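# Seat an aluminum blank in the vise, tidy others

## Task

Put exactly one plain-gray aluminum blank lying on the two short loose bars inside the opened vise, with both bars left standing. Its long edge must be pressed snug to the fixed jaw (the end block that has no hoses), and its short edge must touch the work stop (the short rod set between the jaws). Any finished part goes flat into the black outfeed tray with its pocket facing upward. Every remaining blank, aluminum or brass, must finish entirely on the infeed plate (the plate carrying short pins), not stacked on another blank and not propped on a pin. Each blank must end in the orientation blanks had on the plate at the start, or flipped fully over.

## Robot and tools

ROBOT. Two Franka FR3 arms, left_arm and right_arm, each with a Robotiq 2F-140 gripper and a wrist camera. left_arm sits on the +y side. Its fingers can fold at a hinge: grip with the outer quarter of the pads, near the tips, or a narrow part may slip or be released; pushing the fingertips into a surface folds them quietly and spoils the next grip. right_arm's fingers are rigid.

FRAMES. Scene frame: origin at table-top height midway between the nominal bases, +z up, +x out over the table. Calibrated base origins in the scene frame: left_arm (+0.008, +0.343, +0.030) m, quat_wxyz (+1.000, 0, 0, -0.008); right_arm (+0.048, -0.439, +0.030) m, quat_wxyz (+1.000, 0, 0, -0.003). Both bases have +z up. Each arm's hand pose, velocities and wrist camera pose are given in that arm's own base frame; fixed cameras and the table use the scene frame. Reported hand poses can be a few cm off.

THE ROW. Every motion command is a row of 20 numbers, each in [-1, 1]: first left_arm's 10, then right_arm's 10, always both. Per arm: 7 joint numbers in this order: elbow, waist, upper arm roll, shoulder, wrist pitch, forearm roll, wrist roll; then gripper position, force_limit, speed. Joint numbers are offsets, not angles, measured from the arm's Joint targets as they stood when the action (or move) began, never from the previous row. Scale: 1.0 equals 1.632 rad for elbow, waist, upper arm roll and shoulder; 3.472 rad for forearm roll; 2.955 rad for wrist pitch; 4.439 rad for wrist roll. Send 0 to hold an arm's joints. Stated ranges (rad): waist ±2.901, shoulder ±1.836, upper arm roll ±2.901, elbow -3.077 to -0.117, forearm roll ±2.876, wrist pitch 0.440 to 4.622, wrist roll ±3.051. Asking more than 0.018 rad beyond a range end refuses the action for both arms; staying within 0.05 rad of an end risks a position fault.
Gripper numbers are absolute commands: position +1 = fully open (140 mm), about -0.8 = pads touching, -1 = close until blocked. force_limit from -1 (about 14 N per pad) to +1 (58 N); a faster close squeezes harder. speed -1 to +1 (roughly 30 to 250 mm/s of gap). Both start at +1. To keep a gripper unchanged, resend its last three numbers.

TOOLS.
execute_actions(actions, cameras): actions is a list of actions; each action is a list of up to 15 rows, one per 1/30 s step, the last row held to fill 15 steps (0.5 s). An empty list just reports state. cameras picks images: omitted/null/["all"] = all, [] = none.
move(target, speed, blend, blocking, cameras): target is one row or a list of up to 15 rows, all offsets from the same starting Joint targets. Joints interpolate together, so the hand traces a curve, with no obstacle avoidance. speed: top joint speed in rad/s, 0.01 to 5.26, default 0.5, one value or one per target. blend: corner rounding in rad per target. blocking=false returns after about 0.5 s while motion continues. Gripper changes in later targets are applied once everything has stopped there. The result adds a move: line (done, off_target, moving, held, fault; limits=held if steps were withheld).
wait(seconds 0 to 10): lets time pass holding commands.
stop(): brakes a running move.
zoom_image(camera, region [x0, y0, x1, y1] pixels, at most 504 by 504): camera is cam_high, cam_left_wrist or cam_right_wrist; all images are 896x504.
clear_fault(arm): clears a reported torque or force fault on left_arm or right_arm.
read_manual(section): licence text only.
finished_scene(scene): ends scene 1 or 2 for good; the next scene then starts.

RESULTS. end_effector_position (m) and end_effector_quat_wxyz are the point between closed pads, in the arm's base frame; fingers point along gripper +z and close along its y. Fingertips reach about 33 mm past that point (9 mm when fully open). Joint targets: the basis for your next offsets. Joint positions/velocities per arm in the joint order above (rad, rad/s). object_status: 0 moving, 1 blocked while opening, 2 blocked while closing (a grip), 3 at commanded position or pads met. position_measured is in counts: 3 open, 75 ≈ 100 mm, 139 ≈ 60 mm, 200 ≈ 20 mm, 230 pads met. Also given: joint torques, external torque estimates, flange force in gripper axes, plus lines such as joint sent to its limit, joint command not followed, MOTOR HOT, and fault reports.

LIMITS AND FAULTS. Each step a joint's target may lead its measured angle only a little (0.322 rad for the big four joints, more for the wrist), and targets putting the hand over 70 mm from where it is get scaled back, so large offsets take several actions. An arm stops with a fault if contact torque reaches its joint limit (waist and shoulder 35, upper arm roll 32, elbow 30, wrist joints 12 N m), if outside force reaches 40 N (held weight counts), if a joint leaves its range, or if it overspeeds; clear_fault is then needed. Heat from holding loads or straining can brake an arm for 30 s or more.

AVOID. Dropping parts, releasing moving parts, slams, hard pushes or squeezing a part still resting on something, collisions or grips between the two arms, toppling the vise bars, and anything leaving the table (that fails the scene).

Each tool is called after "Call:" as name(argument=value, ...), one argument or row to a line, values as JSON.

## Session

Call:
execute_actions(
  actions=[],
)

Call:
zoom_image(
  camera="cam_high",
  region=[320, 180, 580, 340],
)

Scene clock: 0.00 s.
left_arm: end_effector_position=(+0.2746, -0.1132, +0.3643) position_measured=3 object_status=3 end_effector_quat_wxyz=(+0.076, +0.784, -0.513, -0.341) | right_arm: end_effector_position=(+0.4580, +0.4983, +0.1243) position_measured=3 object_status=3 end_effector_quat_wxyz=(-0.143, +0.984, -0.098, +0.047)
Joint names: [elbow, waist, upper arm roll, shoulder, wrist pitch, forearm roll, wrist roll]
Joint positions: left_arm=[-1.879 -0.387 0.01 -0.113 1.052 -0.013 -0.793] | right_arm=[-2.044 0.792 0.011 0.291 2.612 0.198 -0.727]
Joint velocities: within noise
Joint torques (N m): no reading
External joint torques (N m): no reading
Flange force (N): no reading
Joint targets: left_arm=[-1.879 -0.387 0.010 -0.113 1.052 -0.013 -0.793] | right_arm=[-2.044 0.792 0.011 0.291 2.612 0.198 -0.727]
Tool commands: left_gripper/position=+1.0 left_gripper/force_limit=+1.0 left_gripper/speed=+1.0 right_gripper/position=+1.0 right_gripper/force_limit=+1.0 right_gripper/speed=+1.0
camera_calibration:
cam_left_wrist: T_world_to_cam=[[-0.751797, -0.462321, 0.470171, -0.0102289], [-0.0192211, 0.728096, 0.685205, -0.153851], [-0.659115, 0.506098, -0.556267, 0.583852], [0, 0, 0, 1]] pos_world=[0.374178, -0.188197, 0.435007]
cam_right_wrist: T_world_to_cam=[[-0.162411, -0.941069, -0.296668, 0.589702], [-0.960744, 0.0822802, 0.264956, 0.370162], [-0.224932, 0.328054, -0.917489, 0.189139], [0, 0, 0, 1]] pos_world=[0.493949, 0.462445, 0.250402]

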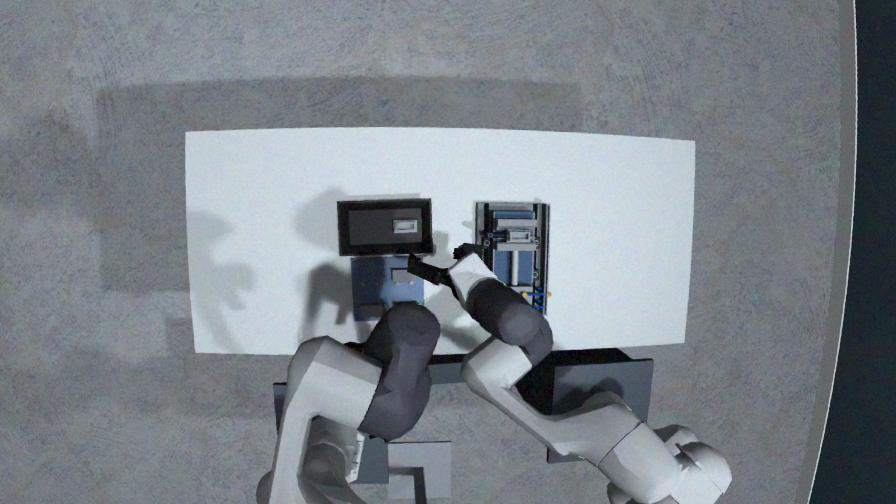

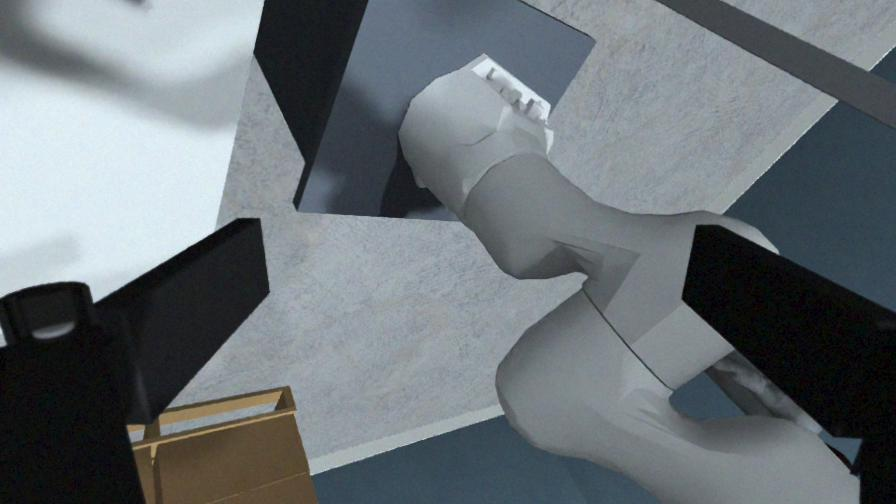

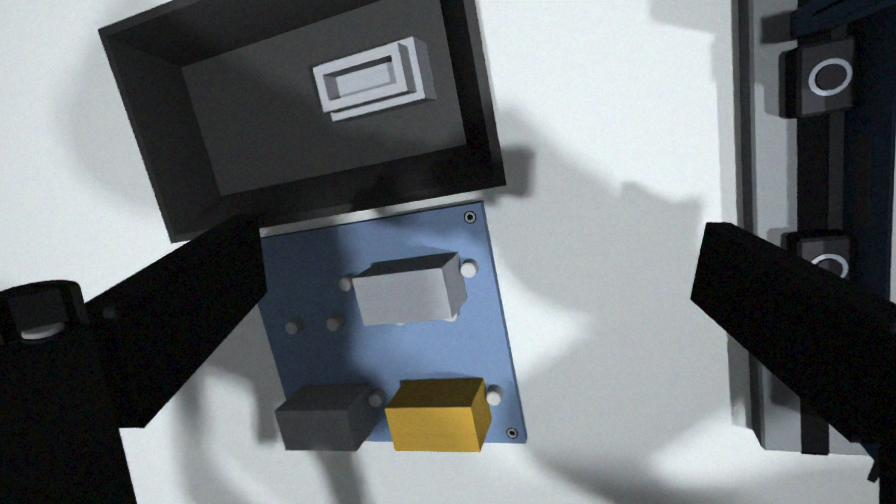

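Scaled by 1.938 from the camera's 896x504 image, which has a finer 1280x720 frame.

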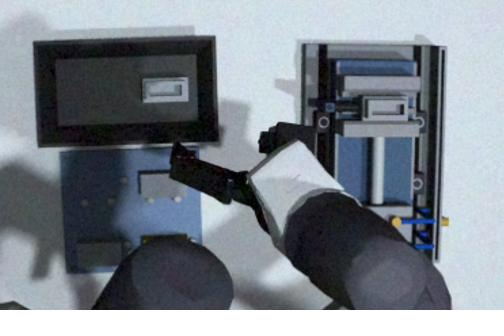

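Call:
move(
  target=[
    [0,0,0,0,0,0,0,1,1,1,0.0374,-0.3934,-0.0067,-0.2426,-0.2484,-0.0570,0.1976,1,1,1],
    [-0.2096,0.0037,-0.0061,-0.1373,0.2816,0.0037,0.4469,1,1,1,0.0374,-0.3934,-0.0067,-0.2426,-0.2484,-0.0570,0.1976,1,1,1],
  ],
  speed=[0.9,1.5],
)

Call:
zoom_image(
  camera="cam_left_wrist",
  region=[350, 50, 610, 400],
)

Call:
zoom_image(
  camera="cam_right_wrist",
  region=[300, 160, 700, 504],
)

Scene clock: 40.33 s.
left_arm: end_effector_position=(+0.4186, -0.1691, +0.2993) position_measured=3 object_status=3 end_effector_quat_wxyz=(-0.002, -0.002, +1.000, -0.001) | right_arm: end_effector_position=(+0.5235, +0.0790, +0.3007) position_measured=3 object_status=3 end_effector_quat_wxyz=(-0.003, +0.707, -0.707, +0.000)
Joint names: [elbow, waist, upper arm roll, shoulder, wrist pitch, forearm roll, wrist roll]
Joint positions: left_arm=[-2.221 -0.383 0.001 -0.335 1.882 -0.004 1.186] | right_arm=[-1.983 0.15 -0.002 -0.105 1.882 0.003 0.146]
Joint velocities: left_arm=[0.001 0.001 0 0 0 0.002 0.006] | right_arm=[within noise]
Joint torques (N m): left_arm=[24.49 0.86 0.12 -21.17 2.77 1.13 0.1] | right_arm=[26.3 -0.4 0.83 -28.56 2.32 0.38 0.09]
External joint torques (N m): left_arm=[-0.08 1.05 0.66 -0.51 0.33 0.41 0.1] | right_arm=[1.42 -0.39 0.92 0.67 -0.25 -0.34 0.09]
Flange force (N): left_arm=[0.9 2.5 0.9] | right_arm=[-1.8 -6.8 -3.6]
Joint targets: left_arm=[-2.222 -0.381 0.000 -0.337 1.885 0.000 1.191] | right_arm=[-1.983 0.150 0.000 -0.105 1.878 0.001 0.150]
move: done
camera_calibration:
cam_left_wrist: T_world_to_cam=[[-0.00398758, 0.999991, -0.0015074, 0.178184], [0.942558, 0.00426206, 0.334015, -0.485805], [0.334018, -0.0000888976, -0.942567, 0.285174], [0, 0, 0, 1]] pos_world=[0.363357, -0.176087, 0.43133]
cam_right_wrist: T_world_to_cam=[[-0.999759, -0.0181878, -0.0122654, 0.538038], [-0.021331, 0.936504, 0.350009, -0.163965], [0.00512066, 0.350186, -0.936666, 0.386845], [0, 0, 0, 1]] pos_world=[0.53243, 0.0278716, 0.426333]

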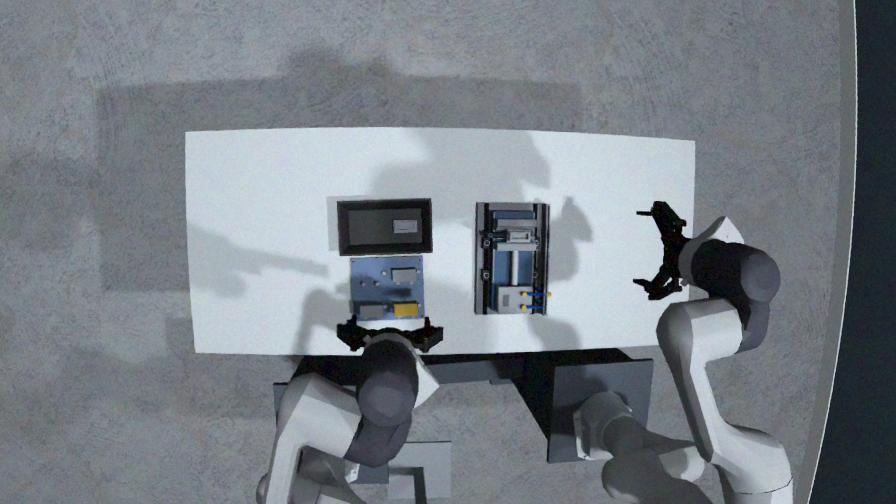

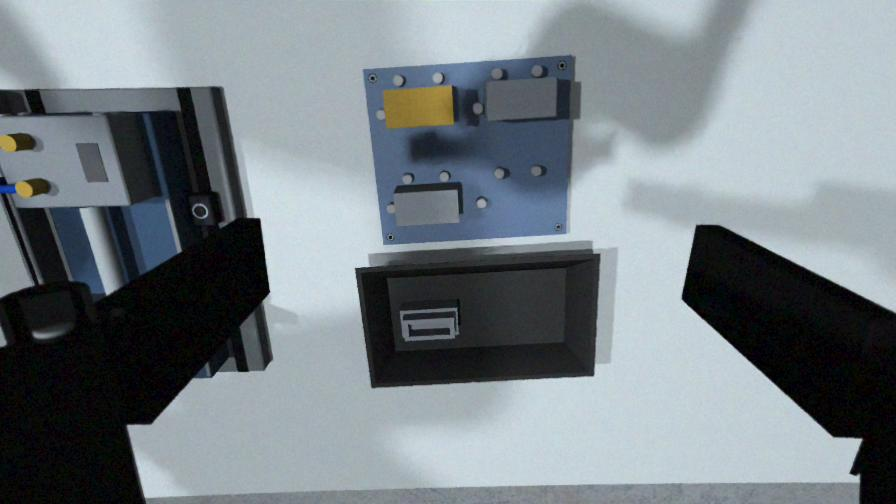

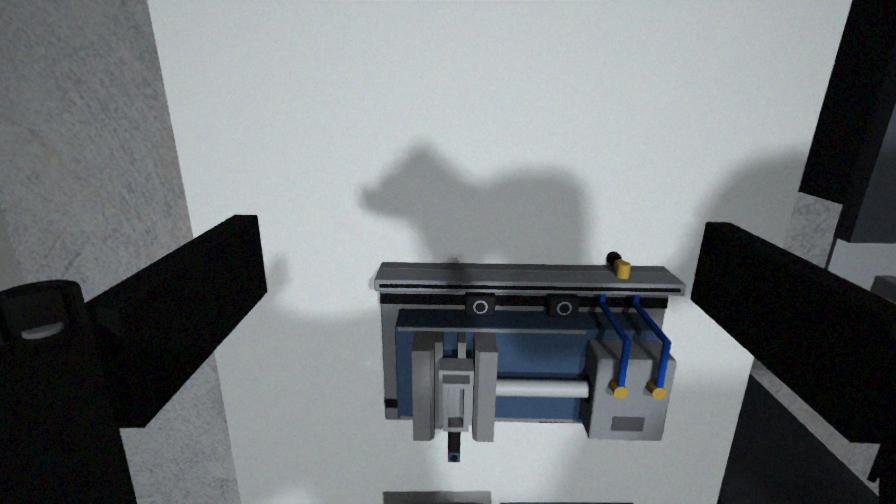

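Scaled by 1.440 from the camera's 896x504 image, which has a finer 1280x720 frame.

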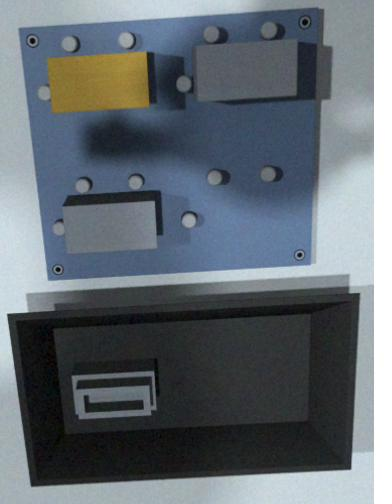

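Scaled by 1.260 from the camera's 896x504 image, which has a finer 1280x720 frame.

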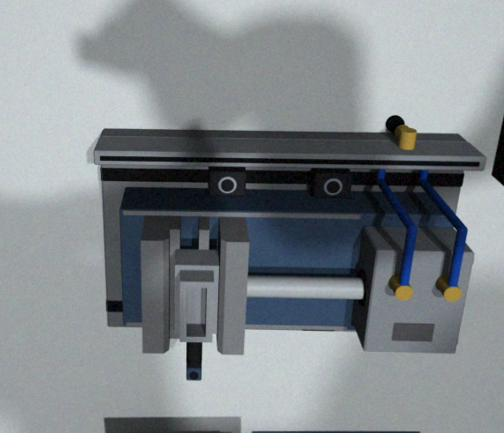

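Call:
move(
  target=[0.6724,-0.1895,0,0.6230,-0.0273,0,-0.4237,0.1,-1,0,0,0,0,0,0,0,0,1,1,1],
  speed=1.0,
  cameras=["cam_left_wrist","cam_right_wrist"],
)

Call:
zoom_image(
  camera="cam_left_wrist",
  region=[360, 60, 600, 300],
)

Scene clock: 58.67 s.
left_arm: end_effector_position=(+0.5727, -0.4747, +0.1997) position_measured=117 object_status=3 end_effector_quat_wxyz=(+0.002, +0.705, -0.709, +0.001) | right_arm: end_effector_position=(+0.5234, +0.0790, +0.3007) position_measured=3 object_status=3 end_effector_quat_wxyz=(-0.003, +0.707, -0.707, +0.000)
Joint names: [elbow, waist, upper arm roll, shoulder, wrist pitch, forearm roll, wrist roll]
Joint positions: left_arm=[-1.125 -0.69 -0.001 0.68 1.806 -0.004 -0.685] | right_arm=[-1.983 0.15 -0.002 -0.105 1.882 0.003 0.147]
Joint velocities: left_arm=[0.001 0 0.001 -0.001 0 0.001 -0.006] | right_arm=[within noise]
Joint torques (N m): left_arm=[25.25 0.2 0.96 -52.53 2.56 1.07 -0.25] | right_arm=[26.32 -0.36 0.78 -28.54 2.32 0.41 0.11]
External joint torques (N m): left_arm=[0.45 0.5 0.57 0.09 -0.07 0.33 -0.25] | right_arm=[1.51 -0.1 1.13 0.55 -0.24 -0.28 0.11]
Flange force (N): left_arm=[2.6 -3.7 -1.2] | right_arm=[-2.2 -6.7 -3.8]
Joint targets: left_arm=[-1.124 -0.690 0.000 0.679 1.804 0.000 -0.690] | right_arm=[-1.983 0.150 0.000 -0.105 1.878 0.001 0.150]
move: done
camera_calibration:
cam_left_wrist: T_world_to_cam=[[-0.99998, 0.00584548, 0.00248101, 0.581919], [0.0063388, 0.942245, 0.334864, 0.384875], [-0.000380277, 0.334873, -0.942263, 0.490265], [0, 0, 0, 1]] pos_world=[0.579654, -0.530225, 0.331634]
cam_right_wrist: T_world_to_cam=[[-0.999762, -0.0181662, -0.0120393, 0.537841], [-0.0212306, 0.936581, 0.349806, -0.163935], [0.00492117, 0.349979, -0.936745, 0.386991], [0, 0, 0, 1]] pos_world=[0.532328, 0.0278701, 0.426332]
Images, in order (width x height): cam_left_wrist 896x504, cam_right_wrist 896x504.

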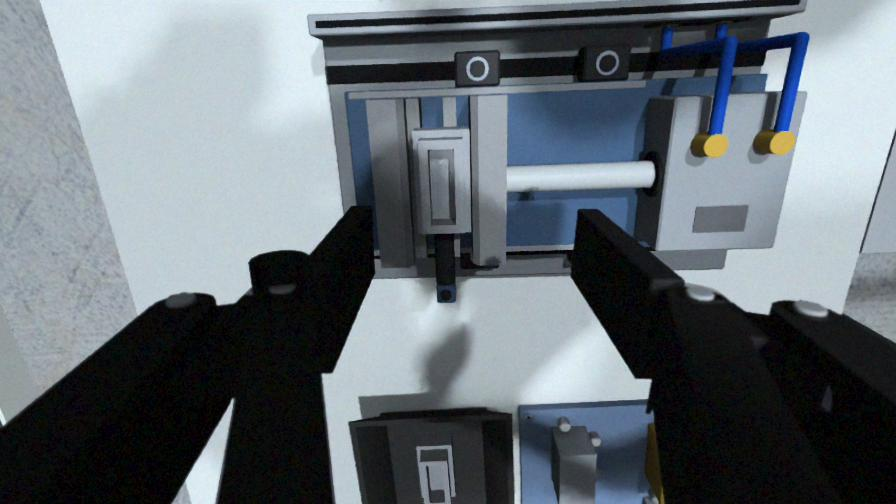

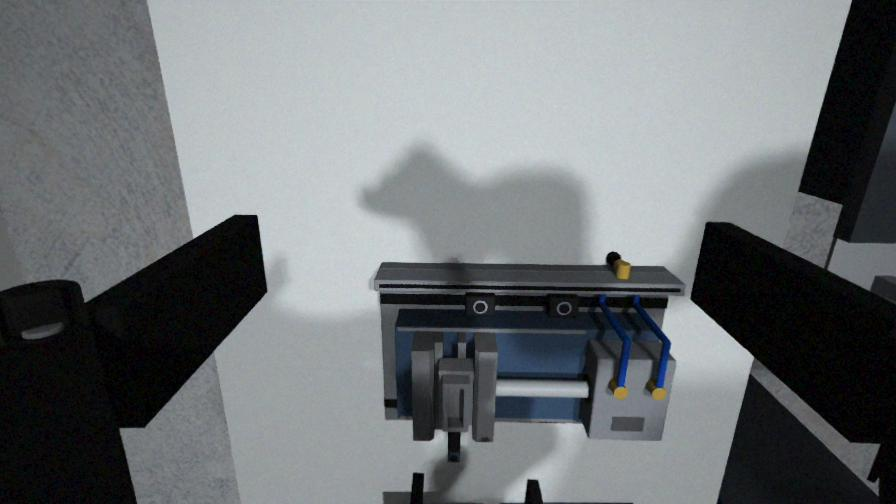

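Scaled by 2.100 from the camera's 896x504 image, which has a finer 1280x720 frame.

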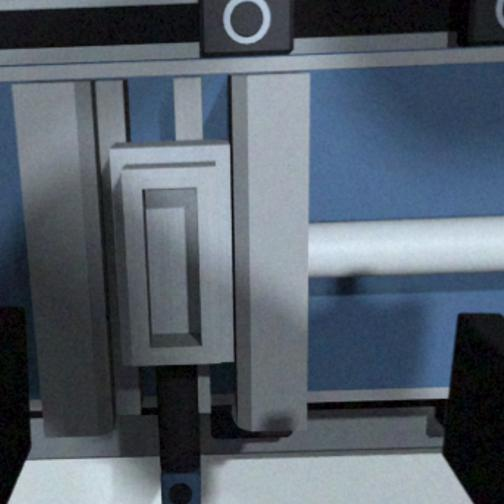

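Call:
move(
  target=[-0.0523,0.0041,0,0.0635,0.0636,0,-0.0068,0.1,-1,0,0,0,0,0,0,0,0,1,1,1],
  speed=0.15,
  cameras=["cam_left_wrist"],
)

Call:
zoom_image(
  camera="cam_left_wrist",
  region=[310, 60, 640, 380],
)

Scene clock: 92.77 s.
left_arm: end_effector_position=(+0.5815, -0.4771, +0.0977) position_measured=117 object_status=3 end_effector_quat_wxyz=(+0.002, +0.718, -0.696, -0.002) | right_arm: end_effector_position=(+0.5234, +0.0790, +0.3007) position_measured=3 object_status=3 end_effector_quat_wxyz=(-0.003, +0.707, -0.707, +0.000)
Joint names: [elbow, waist, upper arm roll, shoulder, wrist pitch, forearm roll, wrist roll]
Joint positions: left_arm=[-1.209 -0.685 -0.001 0.784 1.988 -0.004 -0.716] | right_arm=[-1.983 0.15 -0.002 -0.105 1.882 0.003 0.147]
Joint velocities: left_arm=[0 0 0 0 0.004 0.001 -0.004] | right_arm=[within noise]
Joint torques (N m): left_arm=[24.66 0.71 1.1 -54.31 2.93 0.99 -0.25] | right_arm=[26.29 -0.4 0.79 -28.47 2.35 0.45 0.12]
External joint torques (N m): left_arm=[0.18 0.98 0.63 0.04 0.33 0.28 -0.25] | right_arm=[1.47 -0.27 1.02 0.65 -0.21 -0.25 0.12]
Flange force (N): left_arm=[-0.4 -1.0 0.5] | right_arm=[-2.0 -6.9 -3.6]
Joint targets: left_arm=[-1.209 -0.683 0.000 0.783 1.992 0.000 -0.720] | right_arm=[-1.983 0.150 0.000 -0.105 1.878 0.001 0.150]
move: done
camera_calibration:
cam_left_wrist: T_world_to_cam=[[-0.999502, -0.0308227, 0.00674042, 0.572869], [-0.0267225, 0.940575, 0.338533, 0.439274], [-0.0167744, 0.338185, -0.94093, 0.405878], [0, 0, 0, 1]] pos_world=[0.59113, -0.532775, 0.229332]
Images, in order (width x height): cam_left_wrist 896x504.

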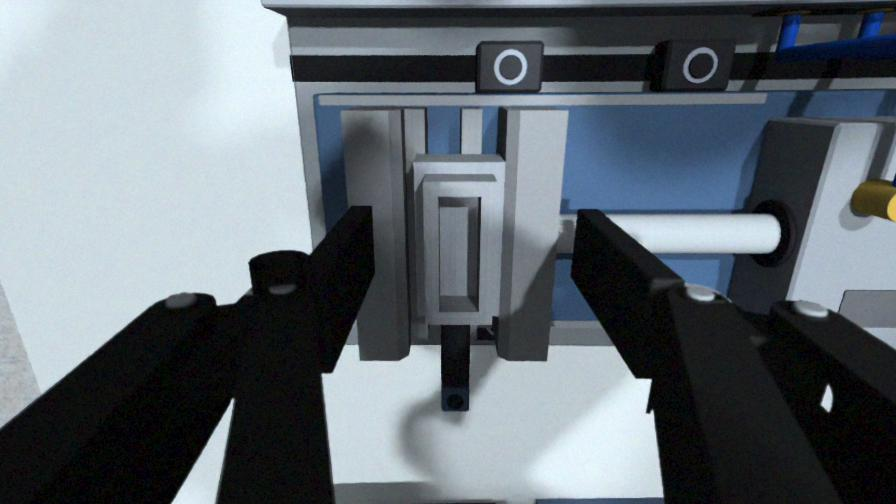

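Scaled by 1.527 from the camera's 896x504 image, which has a finer 1280x720 frame.

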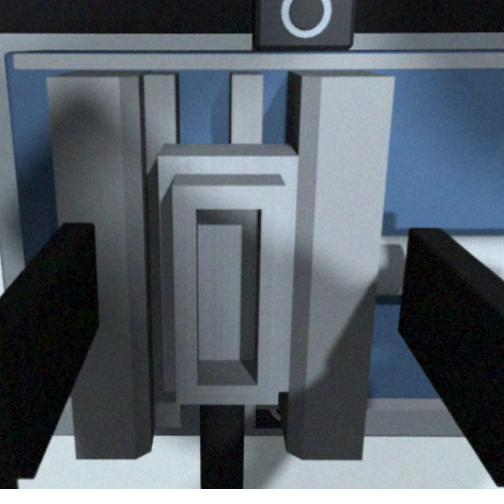

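Call:
move(
  target=[
    [0.01213,0.00221,0,0.01252,0.00022,0,0.00081,0.1,-1,0,0,0,0,0,0,0,0,1,1,1],
    [0.01213,0.00221,0,0.01252,0.00022,0,0.00081,-1,-1,-1,0,0,0,0,0,0,0,1,1,1],
  ],
  speed=0.1,
  cameras=["cam_left_wrist"],
)

Call:
zoom_image(
  camera="cam_left_wrist",
  region=[310, 60, 640, 380],
)

Scene clock: 109.90 s.
left_arm: end_effector_position=(+0.5859, -0.4802, +0.0987) position_measured=183 object_status=0 end_effector_quat_wxyz=(+0.002, +0.719, -0.695, +0.002) | right_arm: end_effector_position=(+0.5234, +0.0790, +0.3007) position_measured=3 object_status=3 end_effector_quat_wxyz=(-0.003, +0.707, -0.707, +0.000)
Joint names: [elbow, waist, upper arm roll, shoulder, wrist pitch, forearm roll, wrist roll]
Joint positions: left_arm=[-1.187 -0.683 -0.003 0.796 1.986 -0.003 -0.717] | right_arm=[-1.983 0.15 -0.002 -0.105 1.882 0.003 0.147]
Joint velocities: within noise
Joint torques (N m): left_arm=[22.32 2.22 2.92 -49.25 3.51 1.62 -0.06] | right_arm=[26.3 -0.35 0.74 -28.49 2.35 0.44 0.09]
External joint torques (N m): left_arm=[-2.23 2.44 2.47 5.43 0.88 0.91 -0.06] | right_arm=[1.39 -0.27 0.91 0.76 -0.22 -0.27 0.09]
Flange force (N): left_arm=[0.3 -5.2 8.9] | right_arm=[-1.9 -7.0 -3.4]
Joint targets: left_arm=[-1.190 -0.680 0.000 0.803 1.993 0.000 -0.716] | right_arm=[-1.983 0.150 0.000 -0.105 1.878 0.001 0.150]
move: done
camera_calibration:
cam_left_wrist: T_world_to_cam=[[-0.999468, -0.0325738, 0.00174669, 0.576797], [-0.0301375, 0.942552, 0.332697, 0.445516], [-0.0124836, 0.332467, -0.943032, 0.402922], [0, 0, 0, 1]] pos_world=[0.594947, -0.535092, 0.230739]
Images, in order (width x height): cam_left_wrist 896x504.

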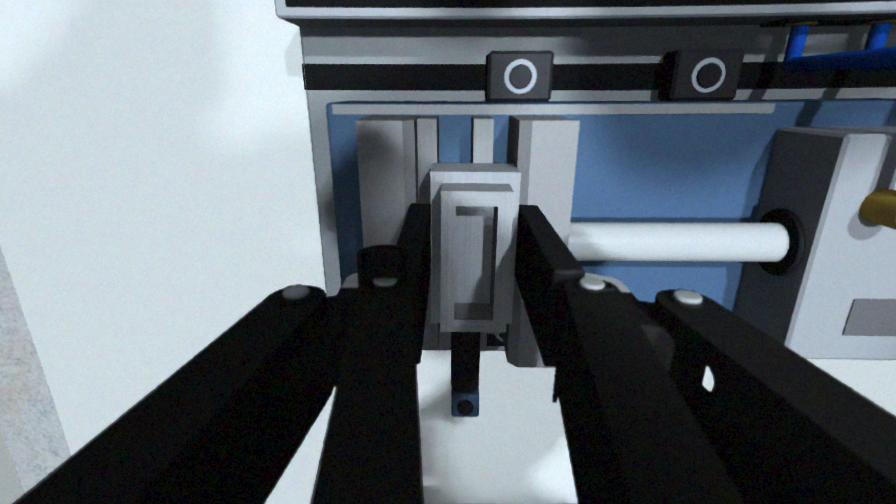

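Scaled by 1.527 from the camera's 896x504 image, which has a finer 1280x720 frame.

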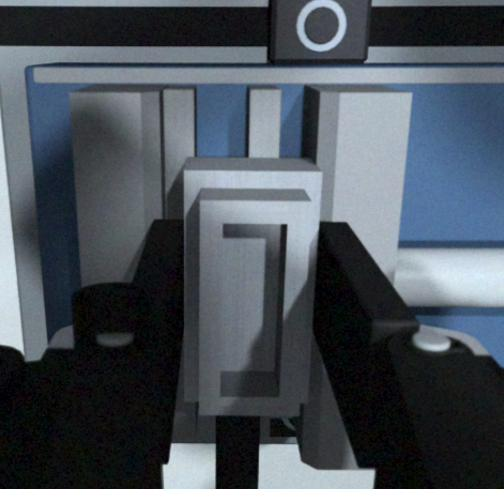

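Call:
move(
  target=[0.00476,0,0,-0.00462,-0.00518,0,0,-1,-1,-1,0,0,0,0,0,0,0,1,1,1],
  speed=0.03,
  cameras=["cam_left_wrist"],
)

Call:
zoom_image(
  camera="cam_left_wrist",
  region=[370, 100, 590, 400],
)

Scene clock: 115.07 s.
left_arm: end_effector_position=(+0.5860, -0.4781, +0.0989) position_measured=183 object_status=2 end_effector_quat_wxyz=(+0.002, +0.719, -0.695, +0.000) | right_arm: end_effector_position=(+0.5234, +0.0790, +0.3007) position_measured=3 object_status=3 end_effector_quat_wxyz=(-0.003, +0.707, -0.707, +0.000)
Joint names: [elbow, waist, upper arm roll, shoulder, wrist pitch, forearm roll, wrist roll]
Joint positions: left_arm=[-1.184 -0.681 -0.002 0.797 1.98 -0.003 -0.717] | right_arm=[-1.983 0.15 -0.002 -0.105 1.882 0.003 0.147]
Joint velocities: left_arm=[0.001 0.002 0.001 0 -0.004 0 0] | right_arm=[within noise]
Joint torques (N m): left_arm=[25.61 0.62 1.36 -55.51 2.55 0.9 -0.02] | right_arm=[26.3 -0.41 0.72 -28.53 2.36 0.44 0.07]
External joint torques (N m): left_arm=[1.16 1.02 0.99 -0.98 -0.05 0.2 -0.02] | right_arm=[1.55 -0.23 0.99 0.47 -0.19 -0.26 0.07]
Flange force (N): left_arm=[2.2 -4.6 -2.2] | right_arm=[-1.9 -6.6 -3.8]
Joint targets: left_arm=[-1.182 -0.680 0.000 0.796 1.977 0.000 -0.716] | right_arm=[-1.983 0.150 0.000 -0.105 1.878 0.001 0.150]
move: done
camera_calibration:
cam_left_wrist: T_world_to_cam=[[-0.999392, -0.034536, 0.00475343, 0.575661], [-0.0309289, 0.941284, 0.336196, 0.443009], [-0.0160852, 0.335845, -0.94178, 0.406049], [0, 0, 0, 1]] pos_world=[0.595544, -0.533486, 0.230735]
Images, in order (width x height): cam_left_wrist 896x504.

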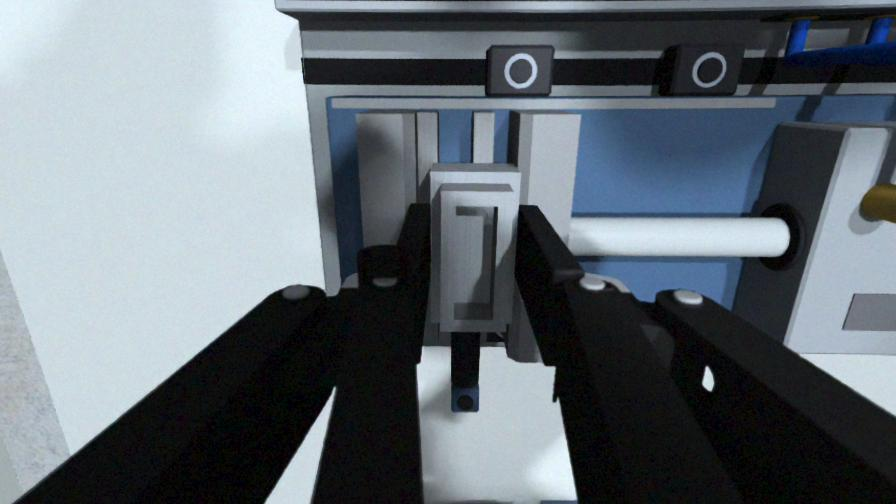

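Scaled by 1.680 from the camera's 896x504 image, which has a finer 1280x720 frame.

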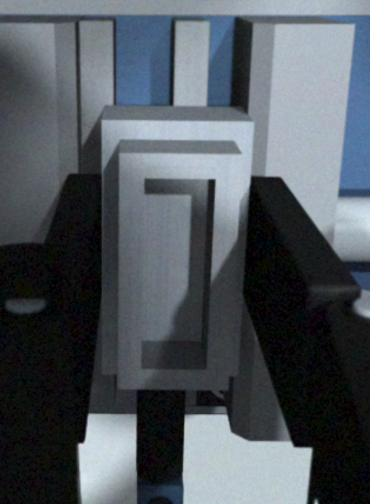

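Call:
move(
  target=[
    [0.1105,0,0,-0.0268,-0.0755,0,0,-1,-1,-1,0,0,0,0,0,0,0,1,1,1],
    [-0.4956,0.3189,0,-0.3388,0.0869,0,0.1118,-1,-1,-1,0.0216,0.2191,0,0.1958,0.0962,0,-0.2715,1,1,1],
  ],
  speed=[0.15,0.6],
  blend=[0.03,0],
)

Call:
zoom_image(
  camera="cam_right_wrist",
  region=[280, 60, 640, 460],
)

Scene clock: 141.80 s.
left_arm: end_effector_position=(+0.5882, -0.0947, +0.1276) position_measured=183 object_status=2 end_effector_quat_wxyz=(+0.003, +0.731, -0.683, -0.002) | right_arm: end_effector_position=(+0.5230, +0.2907, +0.1588) position_measured=3 object_status=3 end_effector_quat_wxyz=(+0.001, +1.000, -0.008, -0.003)
Joint names: [elbow, waist, upper arm roll, shoulder, wrist pitch, forearm roll, wrist roll]
Joint positions: left_arm=[-1.991 -0.16 0.001 0.247 2.231 -0.003 -0.224] | right_arm=[-1.95 0.506 0 0.214 2.158 0.003 -1.05]
Joint velocities: left_arm=[within noise] | right_arm=[0.001 0.001 0 0.001 0.001 0.001 -0.006]
Joint torques (N m): left_arm=[23.37 0.45 0.5 -40.29 3 0.8 0.04] | right_arm=[25.4 -0.36 0.97 -38.42 2.83 0.45 -0.16]
External joint torques (N m): left_arm=[0.36 0.54 0.35 -1.13 0.44 0.22 0.04] | right_arm=[1.64 -0.22 0.9 0.58 0.2 -0.24 -0.16]
Flange force (N): left_arm=[-1.3 2.0 -0.8] | right_arm=[6.9 -4.1 -0.8]
Joint targets: left_arm=[-1.991 -0.159 0.000 0.243 2.234 0.000 -0.220] | right_arm=[-1.948 0.507 0.000 0.215 2.162 0.001 -1.056]
move: done
camera_calibration:
cam_left_wrist: T_world_to_cam=[[-0.997736, -0.0667681, 0.00808994, 0.586547], [-0.0601134, 0.939241, 0.337954, 0.0892807], [-0.0301629, 0.336702, -0.941128, 0.312555], [0, 0, 0, 1]] pos_world=[0.600014, -0.149931, 0.259236]
cam_right_wrist: T_world_to_cam=[[0.00179406, -0.999978, -0.0063943, 0.30031], [-0.935751, -0.00393377, 0.35264, 0.438638], [-0.352657, 0.00535081, -0.935737, 0.467011], [0, 0, 0, 1]] pos_world=[0.574612, 0.29953, 0.284239]

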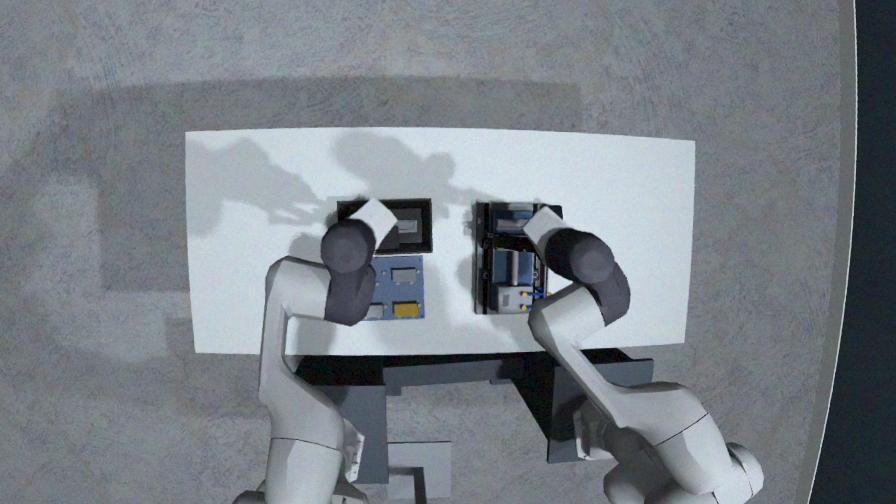

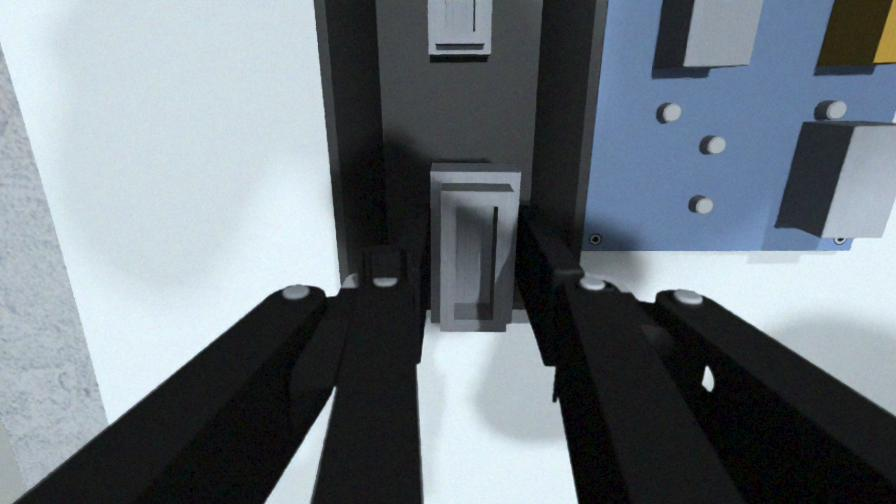

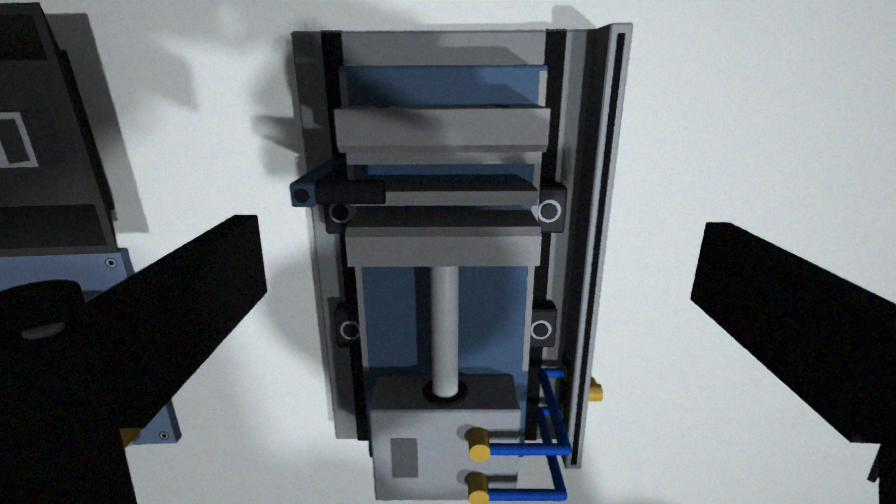

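Scaled by 1.260 from the camera's 896x504 image, which has a finer 1280x720 frame.

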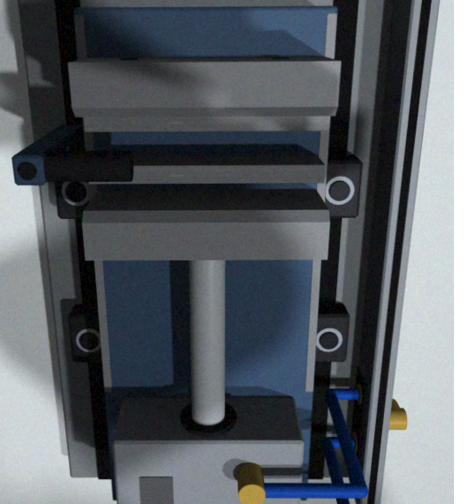

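Call:
move(
  target=[-0.0309,0,0,0.0961,0.0701,0,0,-1,-1,-1,0,0,0,0,0,0,0,1,1,1],
  speed=0.2,
  cameras=[],
)

Call:
execute_actions(
  actions=[
    [[-0.0002,0,0,0.0023,0.0014,0,0,-1,-1,-1,0,0,0,0,0,0,0,1,1,1]],
    [[-0.0002,0,0,0.0023,0.0014,0,0,-1,-1,-1,0,0,0,0,0,0,0,1,1,1]],
  ],
  cameras=["cam_left_wrist"],
)

Scene clock: 152.87 s.
left_arm: end_effector_position=(+0.5882, -0.0945, +0.0322) position_measured=183 object_status=2 end_effector_quat_wxyz=(+0.002, +0.730, -0.683, -0.002) | right_arm: end_effector_position=(+0.5232, +0.2909, +0.1590) position_measured=3 object_status=3 end_effector_quat_wxyz=(+0.000, +1.000, -0.007, -0.003)
Joint names: [elbow, waist, upper arm roll, shoulder, wrist pitch, forearm roll, wrist roll]
Joint positions: left_arm=[-2.042 -0.16 0.001 0.4 2.437 -0.003 -0.223] | right_arm=[-1.949 0.506 0 0.214 2.158 0.003 -1.052]
Joint velocities: left_arm=[-0.001 0 -0.001 0 0.005 -0.001 0.001] | right_arm=[within noise]
Joint torques (N m): left_arm=[21.36 0.43 0.62 -42.19 2.99 0.68 0.13] | right_arm=[25.3 -0.38 0.98 -38.4 2.77 0.47 -0.27]
External joint torques (N m): left_arm=[0.58 0.59 0.39 -0.7 0.43 0.2 0.12] | right_arm=[1.52 -0.22 0.92 0.65 0.14 -0.21 -0.27]
Flange force (N): left_arm=[-1.1 -0.2 -0.5] | right_arm=[6.8 -3.8 -0.7]
Joint targets: left_arm=[-2.041 -0.159 0.000 0.400 2.441 0.000 -0.220] | right_arm=[-1.948 0.507 0.000 0.215 2.162 0.001 -1.056]
move: done
No camera images: "cameras" was empty.

Scene clock: 154.07 s.
left_arm: end_effector_position=(+0.5892, -0.0947, +0.0308) position_measured=183 object_status=2 end_effector_quat_wxyz=(+0.001, +0.730, -0.683, -0.001) | right_arm: end_effector_position=(+0.5233, +0.2909, +0.1590) position_measured=3 object_status=3 end_effector_quat_wxyz=(+0.000, +1.000, -0.007, -0.003)
Joint names: [elbow, waist, upper arm roll, shoulder, wrist pitch, forearm roll, wrist roll]
Joint positions: left_arm=[-2.042 -0.16 0.001 0.403 2.443 -0.003 -0.223] | right_arm=[-1.949 0.506 0 0.214 2.158 0.003 -1.052]
Joint velocities: within noise
Joint torques (N m): left_arm=[20.77 0.38 0.68 -39.56 3.47 0.68 0.11] | right_arm=[25.23 -0.31 0.94 -38.39 2.76 0.45 -0.23]
External joint torques (N m): left_arm=[0.05 0.62 0.52 1.92 0.91 0.2 0.11] | right_arm=[1.54 -0.39 0.67 0.52 0.14 -0.23 -0.23]
External joint torques at the end of the 1st action: left_arm=[0.62 0.49 0.32 -0.2 0.4 0.2 0.13] | right_arm=[1.57 -0.12 0.88 0.52 0.14 -0.22 -0.22]
Flange force (N): left_arm=[-0.4 -3.6 5.4] | right_arm=[6.7 -3.4 -0.9]
Flange force at the end of the 1st action (N): left_arm=[-0.6 -1.5 0.3] | right_arm=[6.6 -3.9 -0.9]
Joint targets: left_arm=[-2.042 -0.159 0.000 0.407 2.450 0.000 -0.220] | right_arm=[-1.948 0.507 0.000 0.215 2.162 0.001 -1.056]
Step readings (joint positions of left_arm | right_arm; steps 1 to 15: 1st action; 16 to 30: 2nd action):
0: [-2.042 -0.160 0.001 0.400 2.437 -0.003 -0.223] | [-1.949 0.506 0.000 0.214 2.158 0.003 -1.052]
1: [-2.042 -0.160 0.001 0.400 2.437 -0.003 -0.223] | [-1.949 0.506 0.000 0.214 2.158 0.003 -1.052]
2: [-2.042 -0.160 0.001 0.401 2.438 -0.003 -0.223] | [-1.949 0.506 0.000 0.214 2.158 0.003 -1.052]
4: [-2.042 -0.160 0.001 0.402 2.439 -0.003 -0.223] | [-1.949 0.506 0.000 0.214 2.158 0.003 -1.052]
8: [-2.042 -0.160 0.001 0.403 2.440 -0.003 -0.223] | [-1.949 0.506 0.000 0.214 2.158 0.003 -1.052]
15: [-2.042 -0.160 0.001 0.403 2.442 -0.003 -0.223] | [-1.949 0.506 0.000 0.214 2.158 0.003 -1.052]
16: [-2.042 -0.160 0.001 0.403 2.442 -0.003 -0.223] | [-1.949 0.506 0.000 0.214 2.158 0.003 -1.052]
17: [-2.042 -0.160 0.001 0.403 2.442 -0.003 -0.223] | [-1.949 0.506 0.000 0.214 2.158 0.003 -1.052]
19: [-2.042 -0.160 0.001 0.403 2.442 -0.003 -0.223] | [-1.949 0.506 0.000 0.214 2.158 0.003 -1.052]
23: [-2.042 -0.160 0.001 0.403 2.443 -0.003 -0.223] | [-1.949 0.506 0.000 0.214 2.158 0.003 -1.052]
30: [-2.042 -0.160 0.001 0.403 2.443 -0.003 -0.223] | [-1.949 0.506 0.000 0.214 2.158 0.003 -1.052]
camera_calibration:
cam_left_wrist: T_world_to_cam=[[-0.997824, -0.065825, 0.00366724, 0.588551], [-0.0607269, 0.939348, 0.337547, 0.122431], [-0.0256638, 0.33659, -0.941302, 0.218861], [0, 0, 0, 1]] pos_world=[0.600322, -0.14993, 0.16253]
Images, in order (width x height): cam_left_wrist 896x504.

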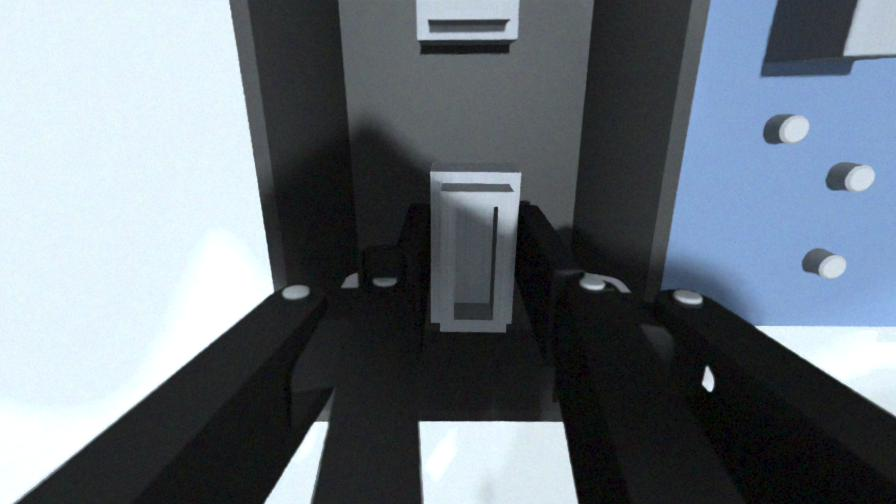

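Call:
move(
  target=[
    [0.0002,0,0,-0.0029,-0.0017,0,0,-1,-1,-1,0,0,0,0,0,0,0,1,1,1],
    [0.0002,0,0,-0.0029,-0.0017,0,0,-0.05,-1,-1,0,0,0,0,0,0,0,1,1,1],
    [0.0313,0,0,-0.1005,-0.0731,0,0,-0.05,-1,-1,0,0,0,0,0,0,0,1,1,1],
    [0.0313,0.3425,0,-0.1005,-0.0731,0,0,-0.05,-1,-1,0,0,0,0,0,0,0,1,1,1],
  ],
  speed=[0.1,0.2,0.3,0.7],
)

Call:
zoom_image(
  camera="cam_right_wrist",
  region=[320, 90, 570, 220],
)

Call:
zoom_image(
  camera="cam_right_wrist",
  region=[290, 100, 430, 220],
)

Call:
zoom_image(
  camera="cam_high",
  region=[335, 195, 445, 325],
)

Scene clock: 163.73 s.
left_arm: end_effector_position=(+0.5507, +0.2335, +0.1298) position_measured=135 object_status=3 end_effector_quat_wxyz=(+0.000, +0.891, -0.455, +0.001) | right_arm: end_effector_position=(+0.5234, +0.2909, +0.1591) position_measured=3 object_status=3 end_effector_quat_wxyz=(+0.000, +1.000, -0.007, -0.003)
Joint names: [elbow, waist, upper arm roll, shoulder, wrist pitch, forearm roll, wrist roll]
Joint positions: left_arm=[-1.991 0.401 0.001 0.244 2.236 -0.003 -0.223] | right_arm=[-1.949 0.506 0 0.214 2.159 0.003 -1.052]
Joint velocities: within noise
Joint torques (N m): left_arm=[23.14 0.53 0.58 -38.97 2.52 0.79 0.09] | right_arm=[25.16 -0.33 0.9 -38.4 2.73 0.46 -0.26]
External joint torques (N m): left_arm=[0.06 0.74 0.56 0.19 -0.07 0.21 0.09] | right_arm=[1.31 -0.42 0.61 0.71 0.09 -0.23 -0.26]
Flange force (N): left_arm=[-1.0 -1.1 0.0] | right_arm=[6.5 -3.2 -0.5]
Joint targets: left_arm=[-1.991 0.400 0.000 0.243 2.233 0.000 -0.220] | right_arm=[-1.948 0.507 0.000 0.215 2.162 0.001 -1.056]
move: done
camera_calibration:
cam_left_wrist: T_world_to_cam=[[-0.810353, -0.585942, -0.0000639634, 0.590042], [-0.551847, 0.763163, 0.336225, 0.0901331], [-0.19696, 0.272496, -0.941782, 0.310045], [0, 0, 0, 1]] pos_world=[0.588948, 0.192458, 0.261727]
cam_right_wrist: T_world_to_cam=[[0.00374656, -0.999969, -0.0068934, 0.299527], [-0.936094, -0.00593172, 0.3517, 0.439791], [-0.35173, 0.0051352, -0.936087, 0.466993], [0, 0, 0, 1]] pos_world=[0.574819, 0.299729, 0.284537]

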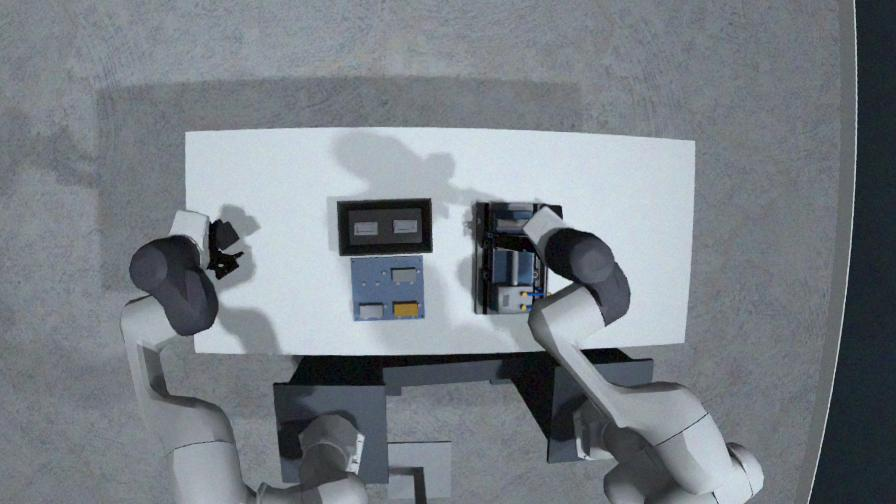

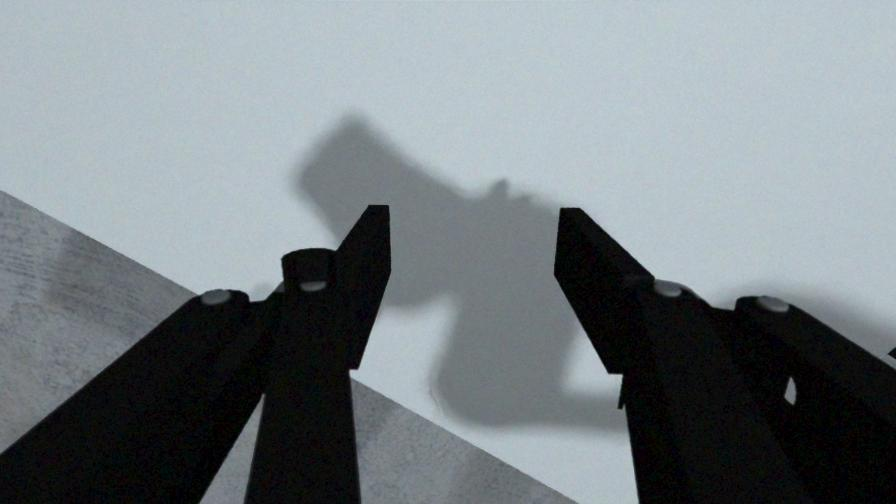

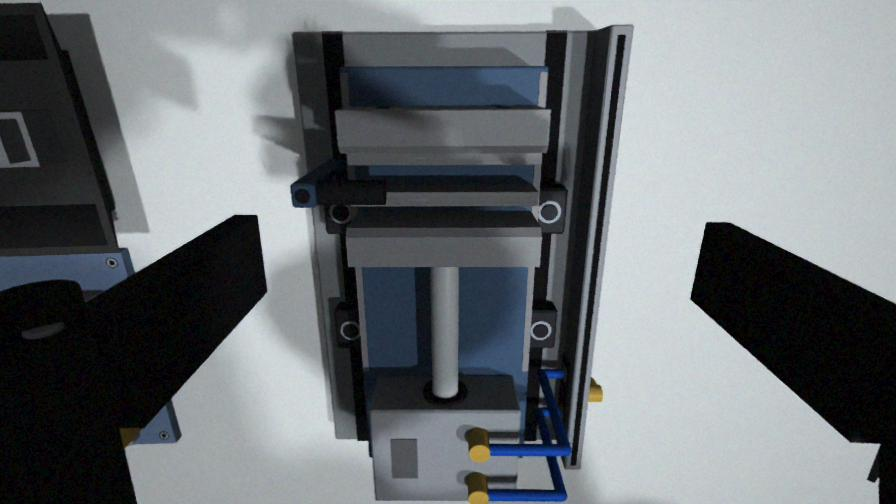

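Scaled by 2.016 from the camera's 896x504 image, which has a finer 1280x720 frame.

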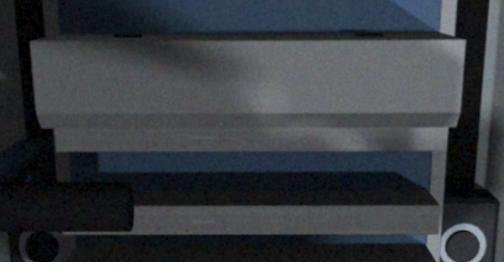

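Scaled by 3.600 from the camera's 896x504 image, which has a finer 1280x720 frame.

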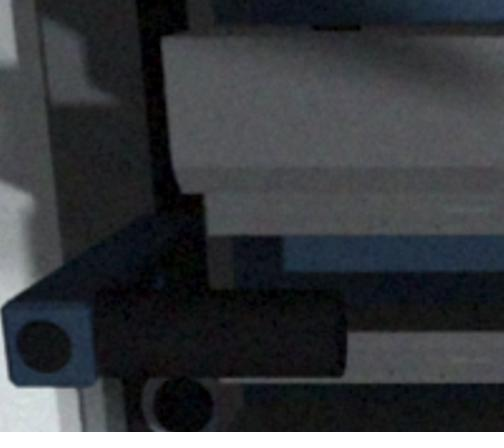

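Scaled by 3.877 from the camera's 896x504 image, which has a finer 1280x720 frame.

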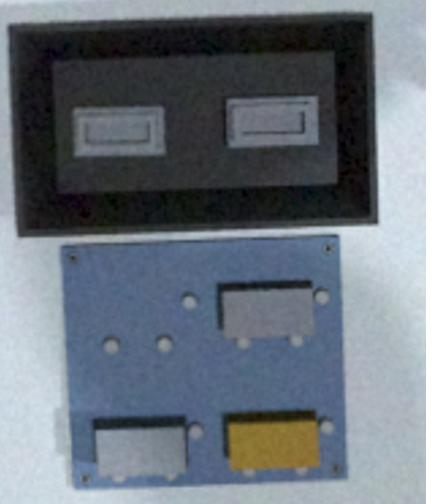

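Call:
move(
  target=[
    [0,0,0,0,0,0,0,-0.05,-1,-1,0.2789,0.2725,0,0.2446,-0.0186,-0.0003,0.0883,0.15,-1,0],
    [0,0,0,0,0,0,0,-0.05,-1,-1,0.2592,0.2725,0,0.3038,0.0250,-0.0003,0.0883,0.15,-1,0],
  ],
  speed=[0.6,0.15],
  cameras=["cam_right_wrist"],
)

Call:
zoom_image(
  camera="cam_right_wrist",
  region=[320, 130, 620, 340],
)

Scene clock: 204.60 s.
left_arm: end_effector_position=(+0.5506, +0.2333, +0.1298) position_measured=135 object_status=3 end_effector_quat_wxyz=(+0.000, +0.891, -0.455, +0.001) | right_arm: end_effector_position=(+0.4095, +0.5780, +0.0276) position_measured=110 object_status=3 end_effector_quat_wxyz=(+0.001, +1.000, +0.025, -0.002)
Joint names: [elbow, waist, upper arm roll, shoulder, wrist pitch, forearm roll, wrist roll]
Joint positions: left_arm=[-1.991 0.401 0.001 0.244 2.235 -0.003 -0.223] | right_arm=[-1.524 0.953 0.001 0.711 2.231 0.002 -0.668]
Joint velocities: left_arm=[within noise] | right_arm=[0 0 0.001 -0.001 0.005 0.001 0.003]
Joint torques (N m): left_arm=[23.13 0.54 0.65 -38.99 2.57 0.79 0.14] | right_arm=[24.55 -0.22 1.49 -51.25 2.91 0.27 0.16]
External joint torques (N m): left_arm=[0.14 0.49 0.38 0.02 0 0.2 0.14] | right_arm=[1.46 -0.15 0.95 0.56 0.31 -0.35 0.16]
Flange force (N): left_arm=[-0.8 -0.8 -0.1] | right_arm=[5.4 -7.4 1.2]
Joint targets: left_arm=[-1.991 0.400 0.000 0.243 2.233 0.000 -0.220] | right_arm=[-1.525 0.952 0.000 0.711 2.236 0.000 -0.664]
move: done
camera_calibration:
cam_right_wrist: T_world_to_cam=[[0.0666509, -0.997763, -0.00524476, 0.55907], [-0.934174, -0.0642482, 0.350985, 0.414137], [-0.350537, -0.0184939, -0.936366, 0.315537], [0, 0, 0, 1]] pos_world=[0.460221, 0.590262, 0.153034]
Images, in order (width x height): cam_right_wrist 896x504.

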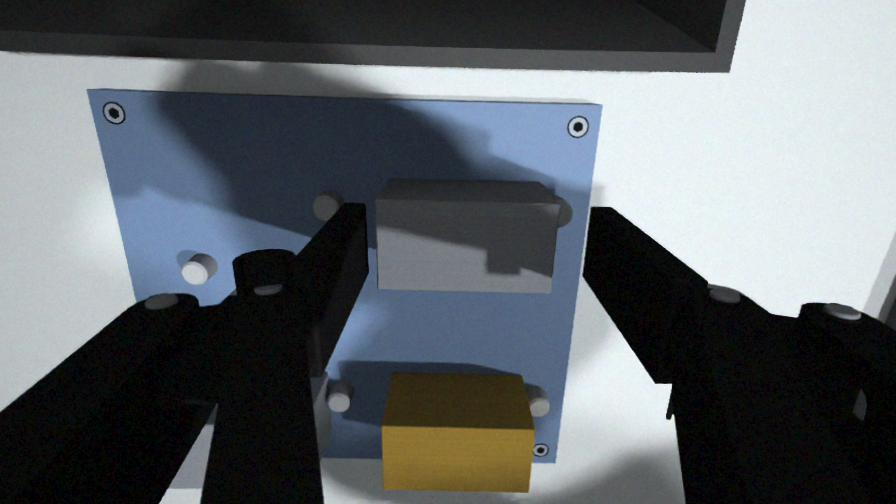

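Scaled by 1.680 from the camera's 896x504 image, which has a finer 1280x720 frame.

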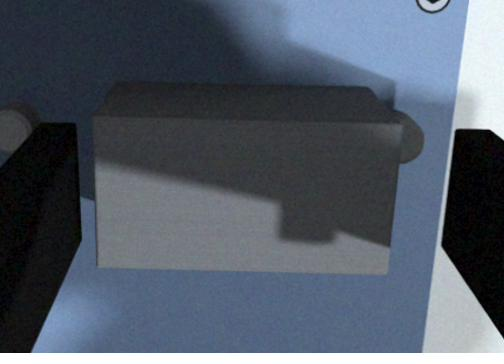

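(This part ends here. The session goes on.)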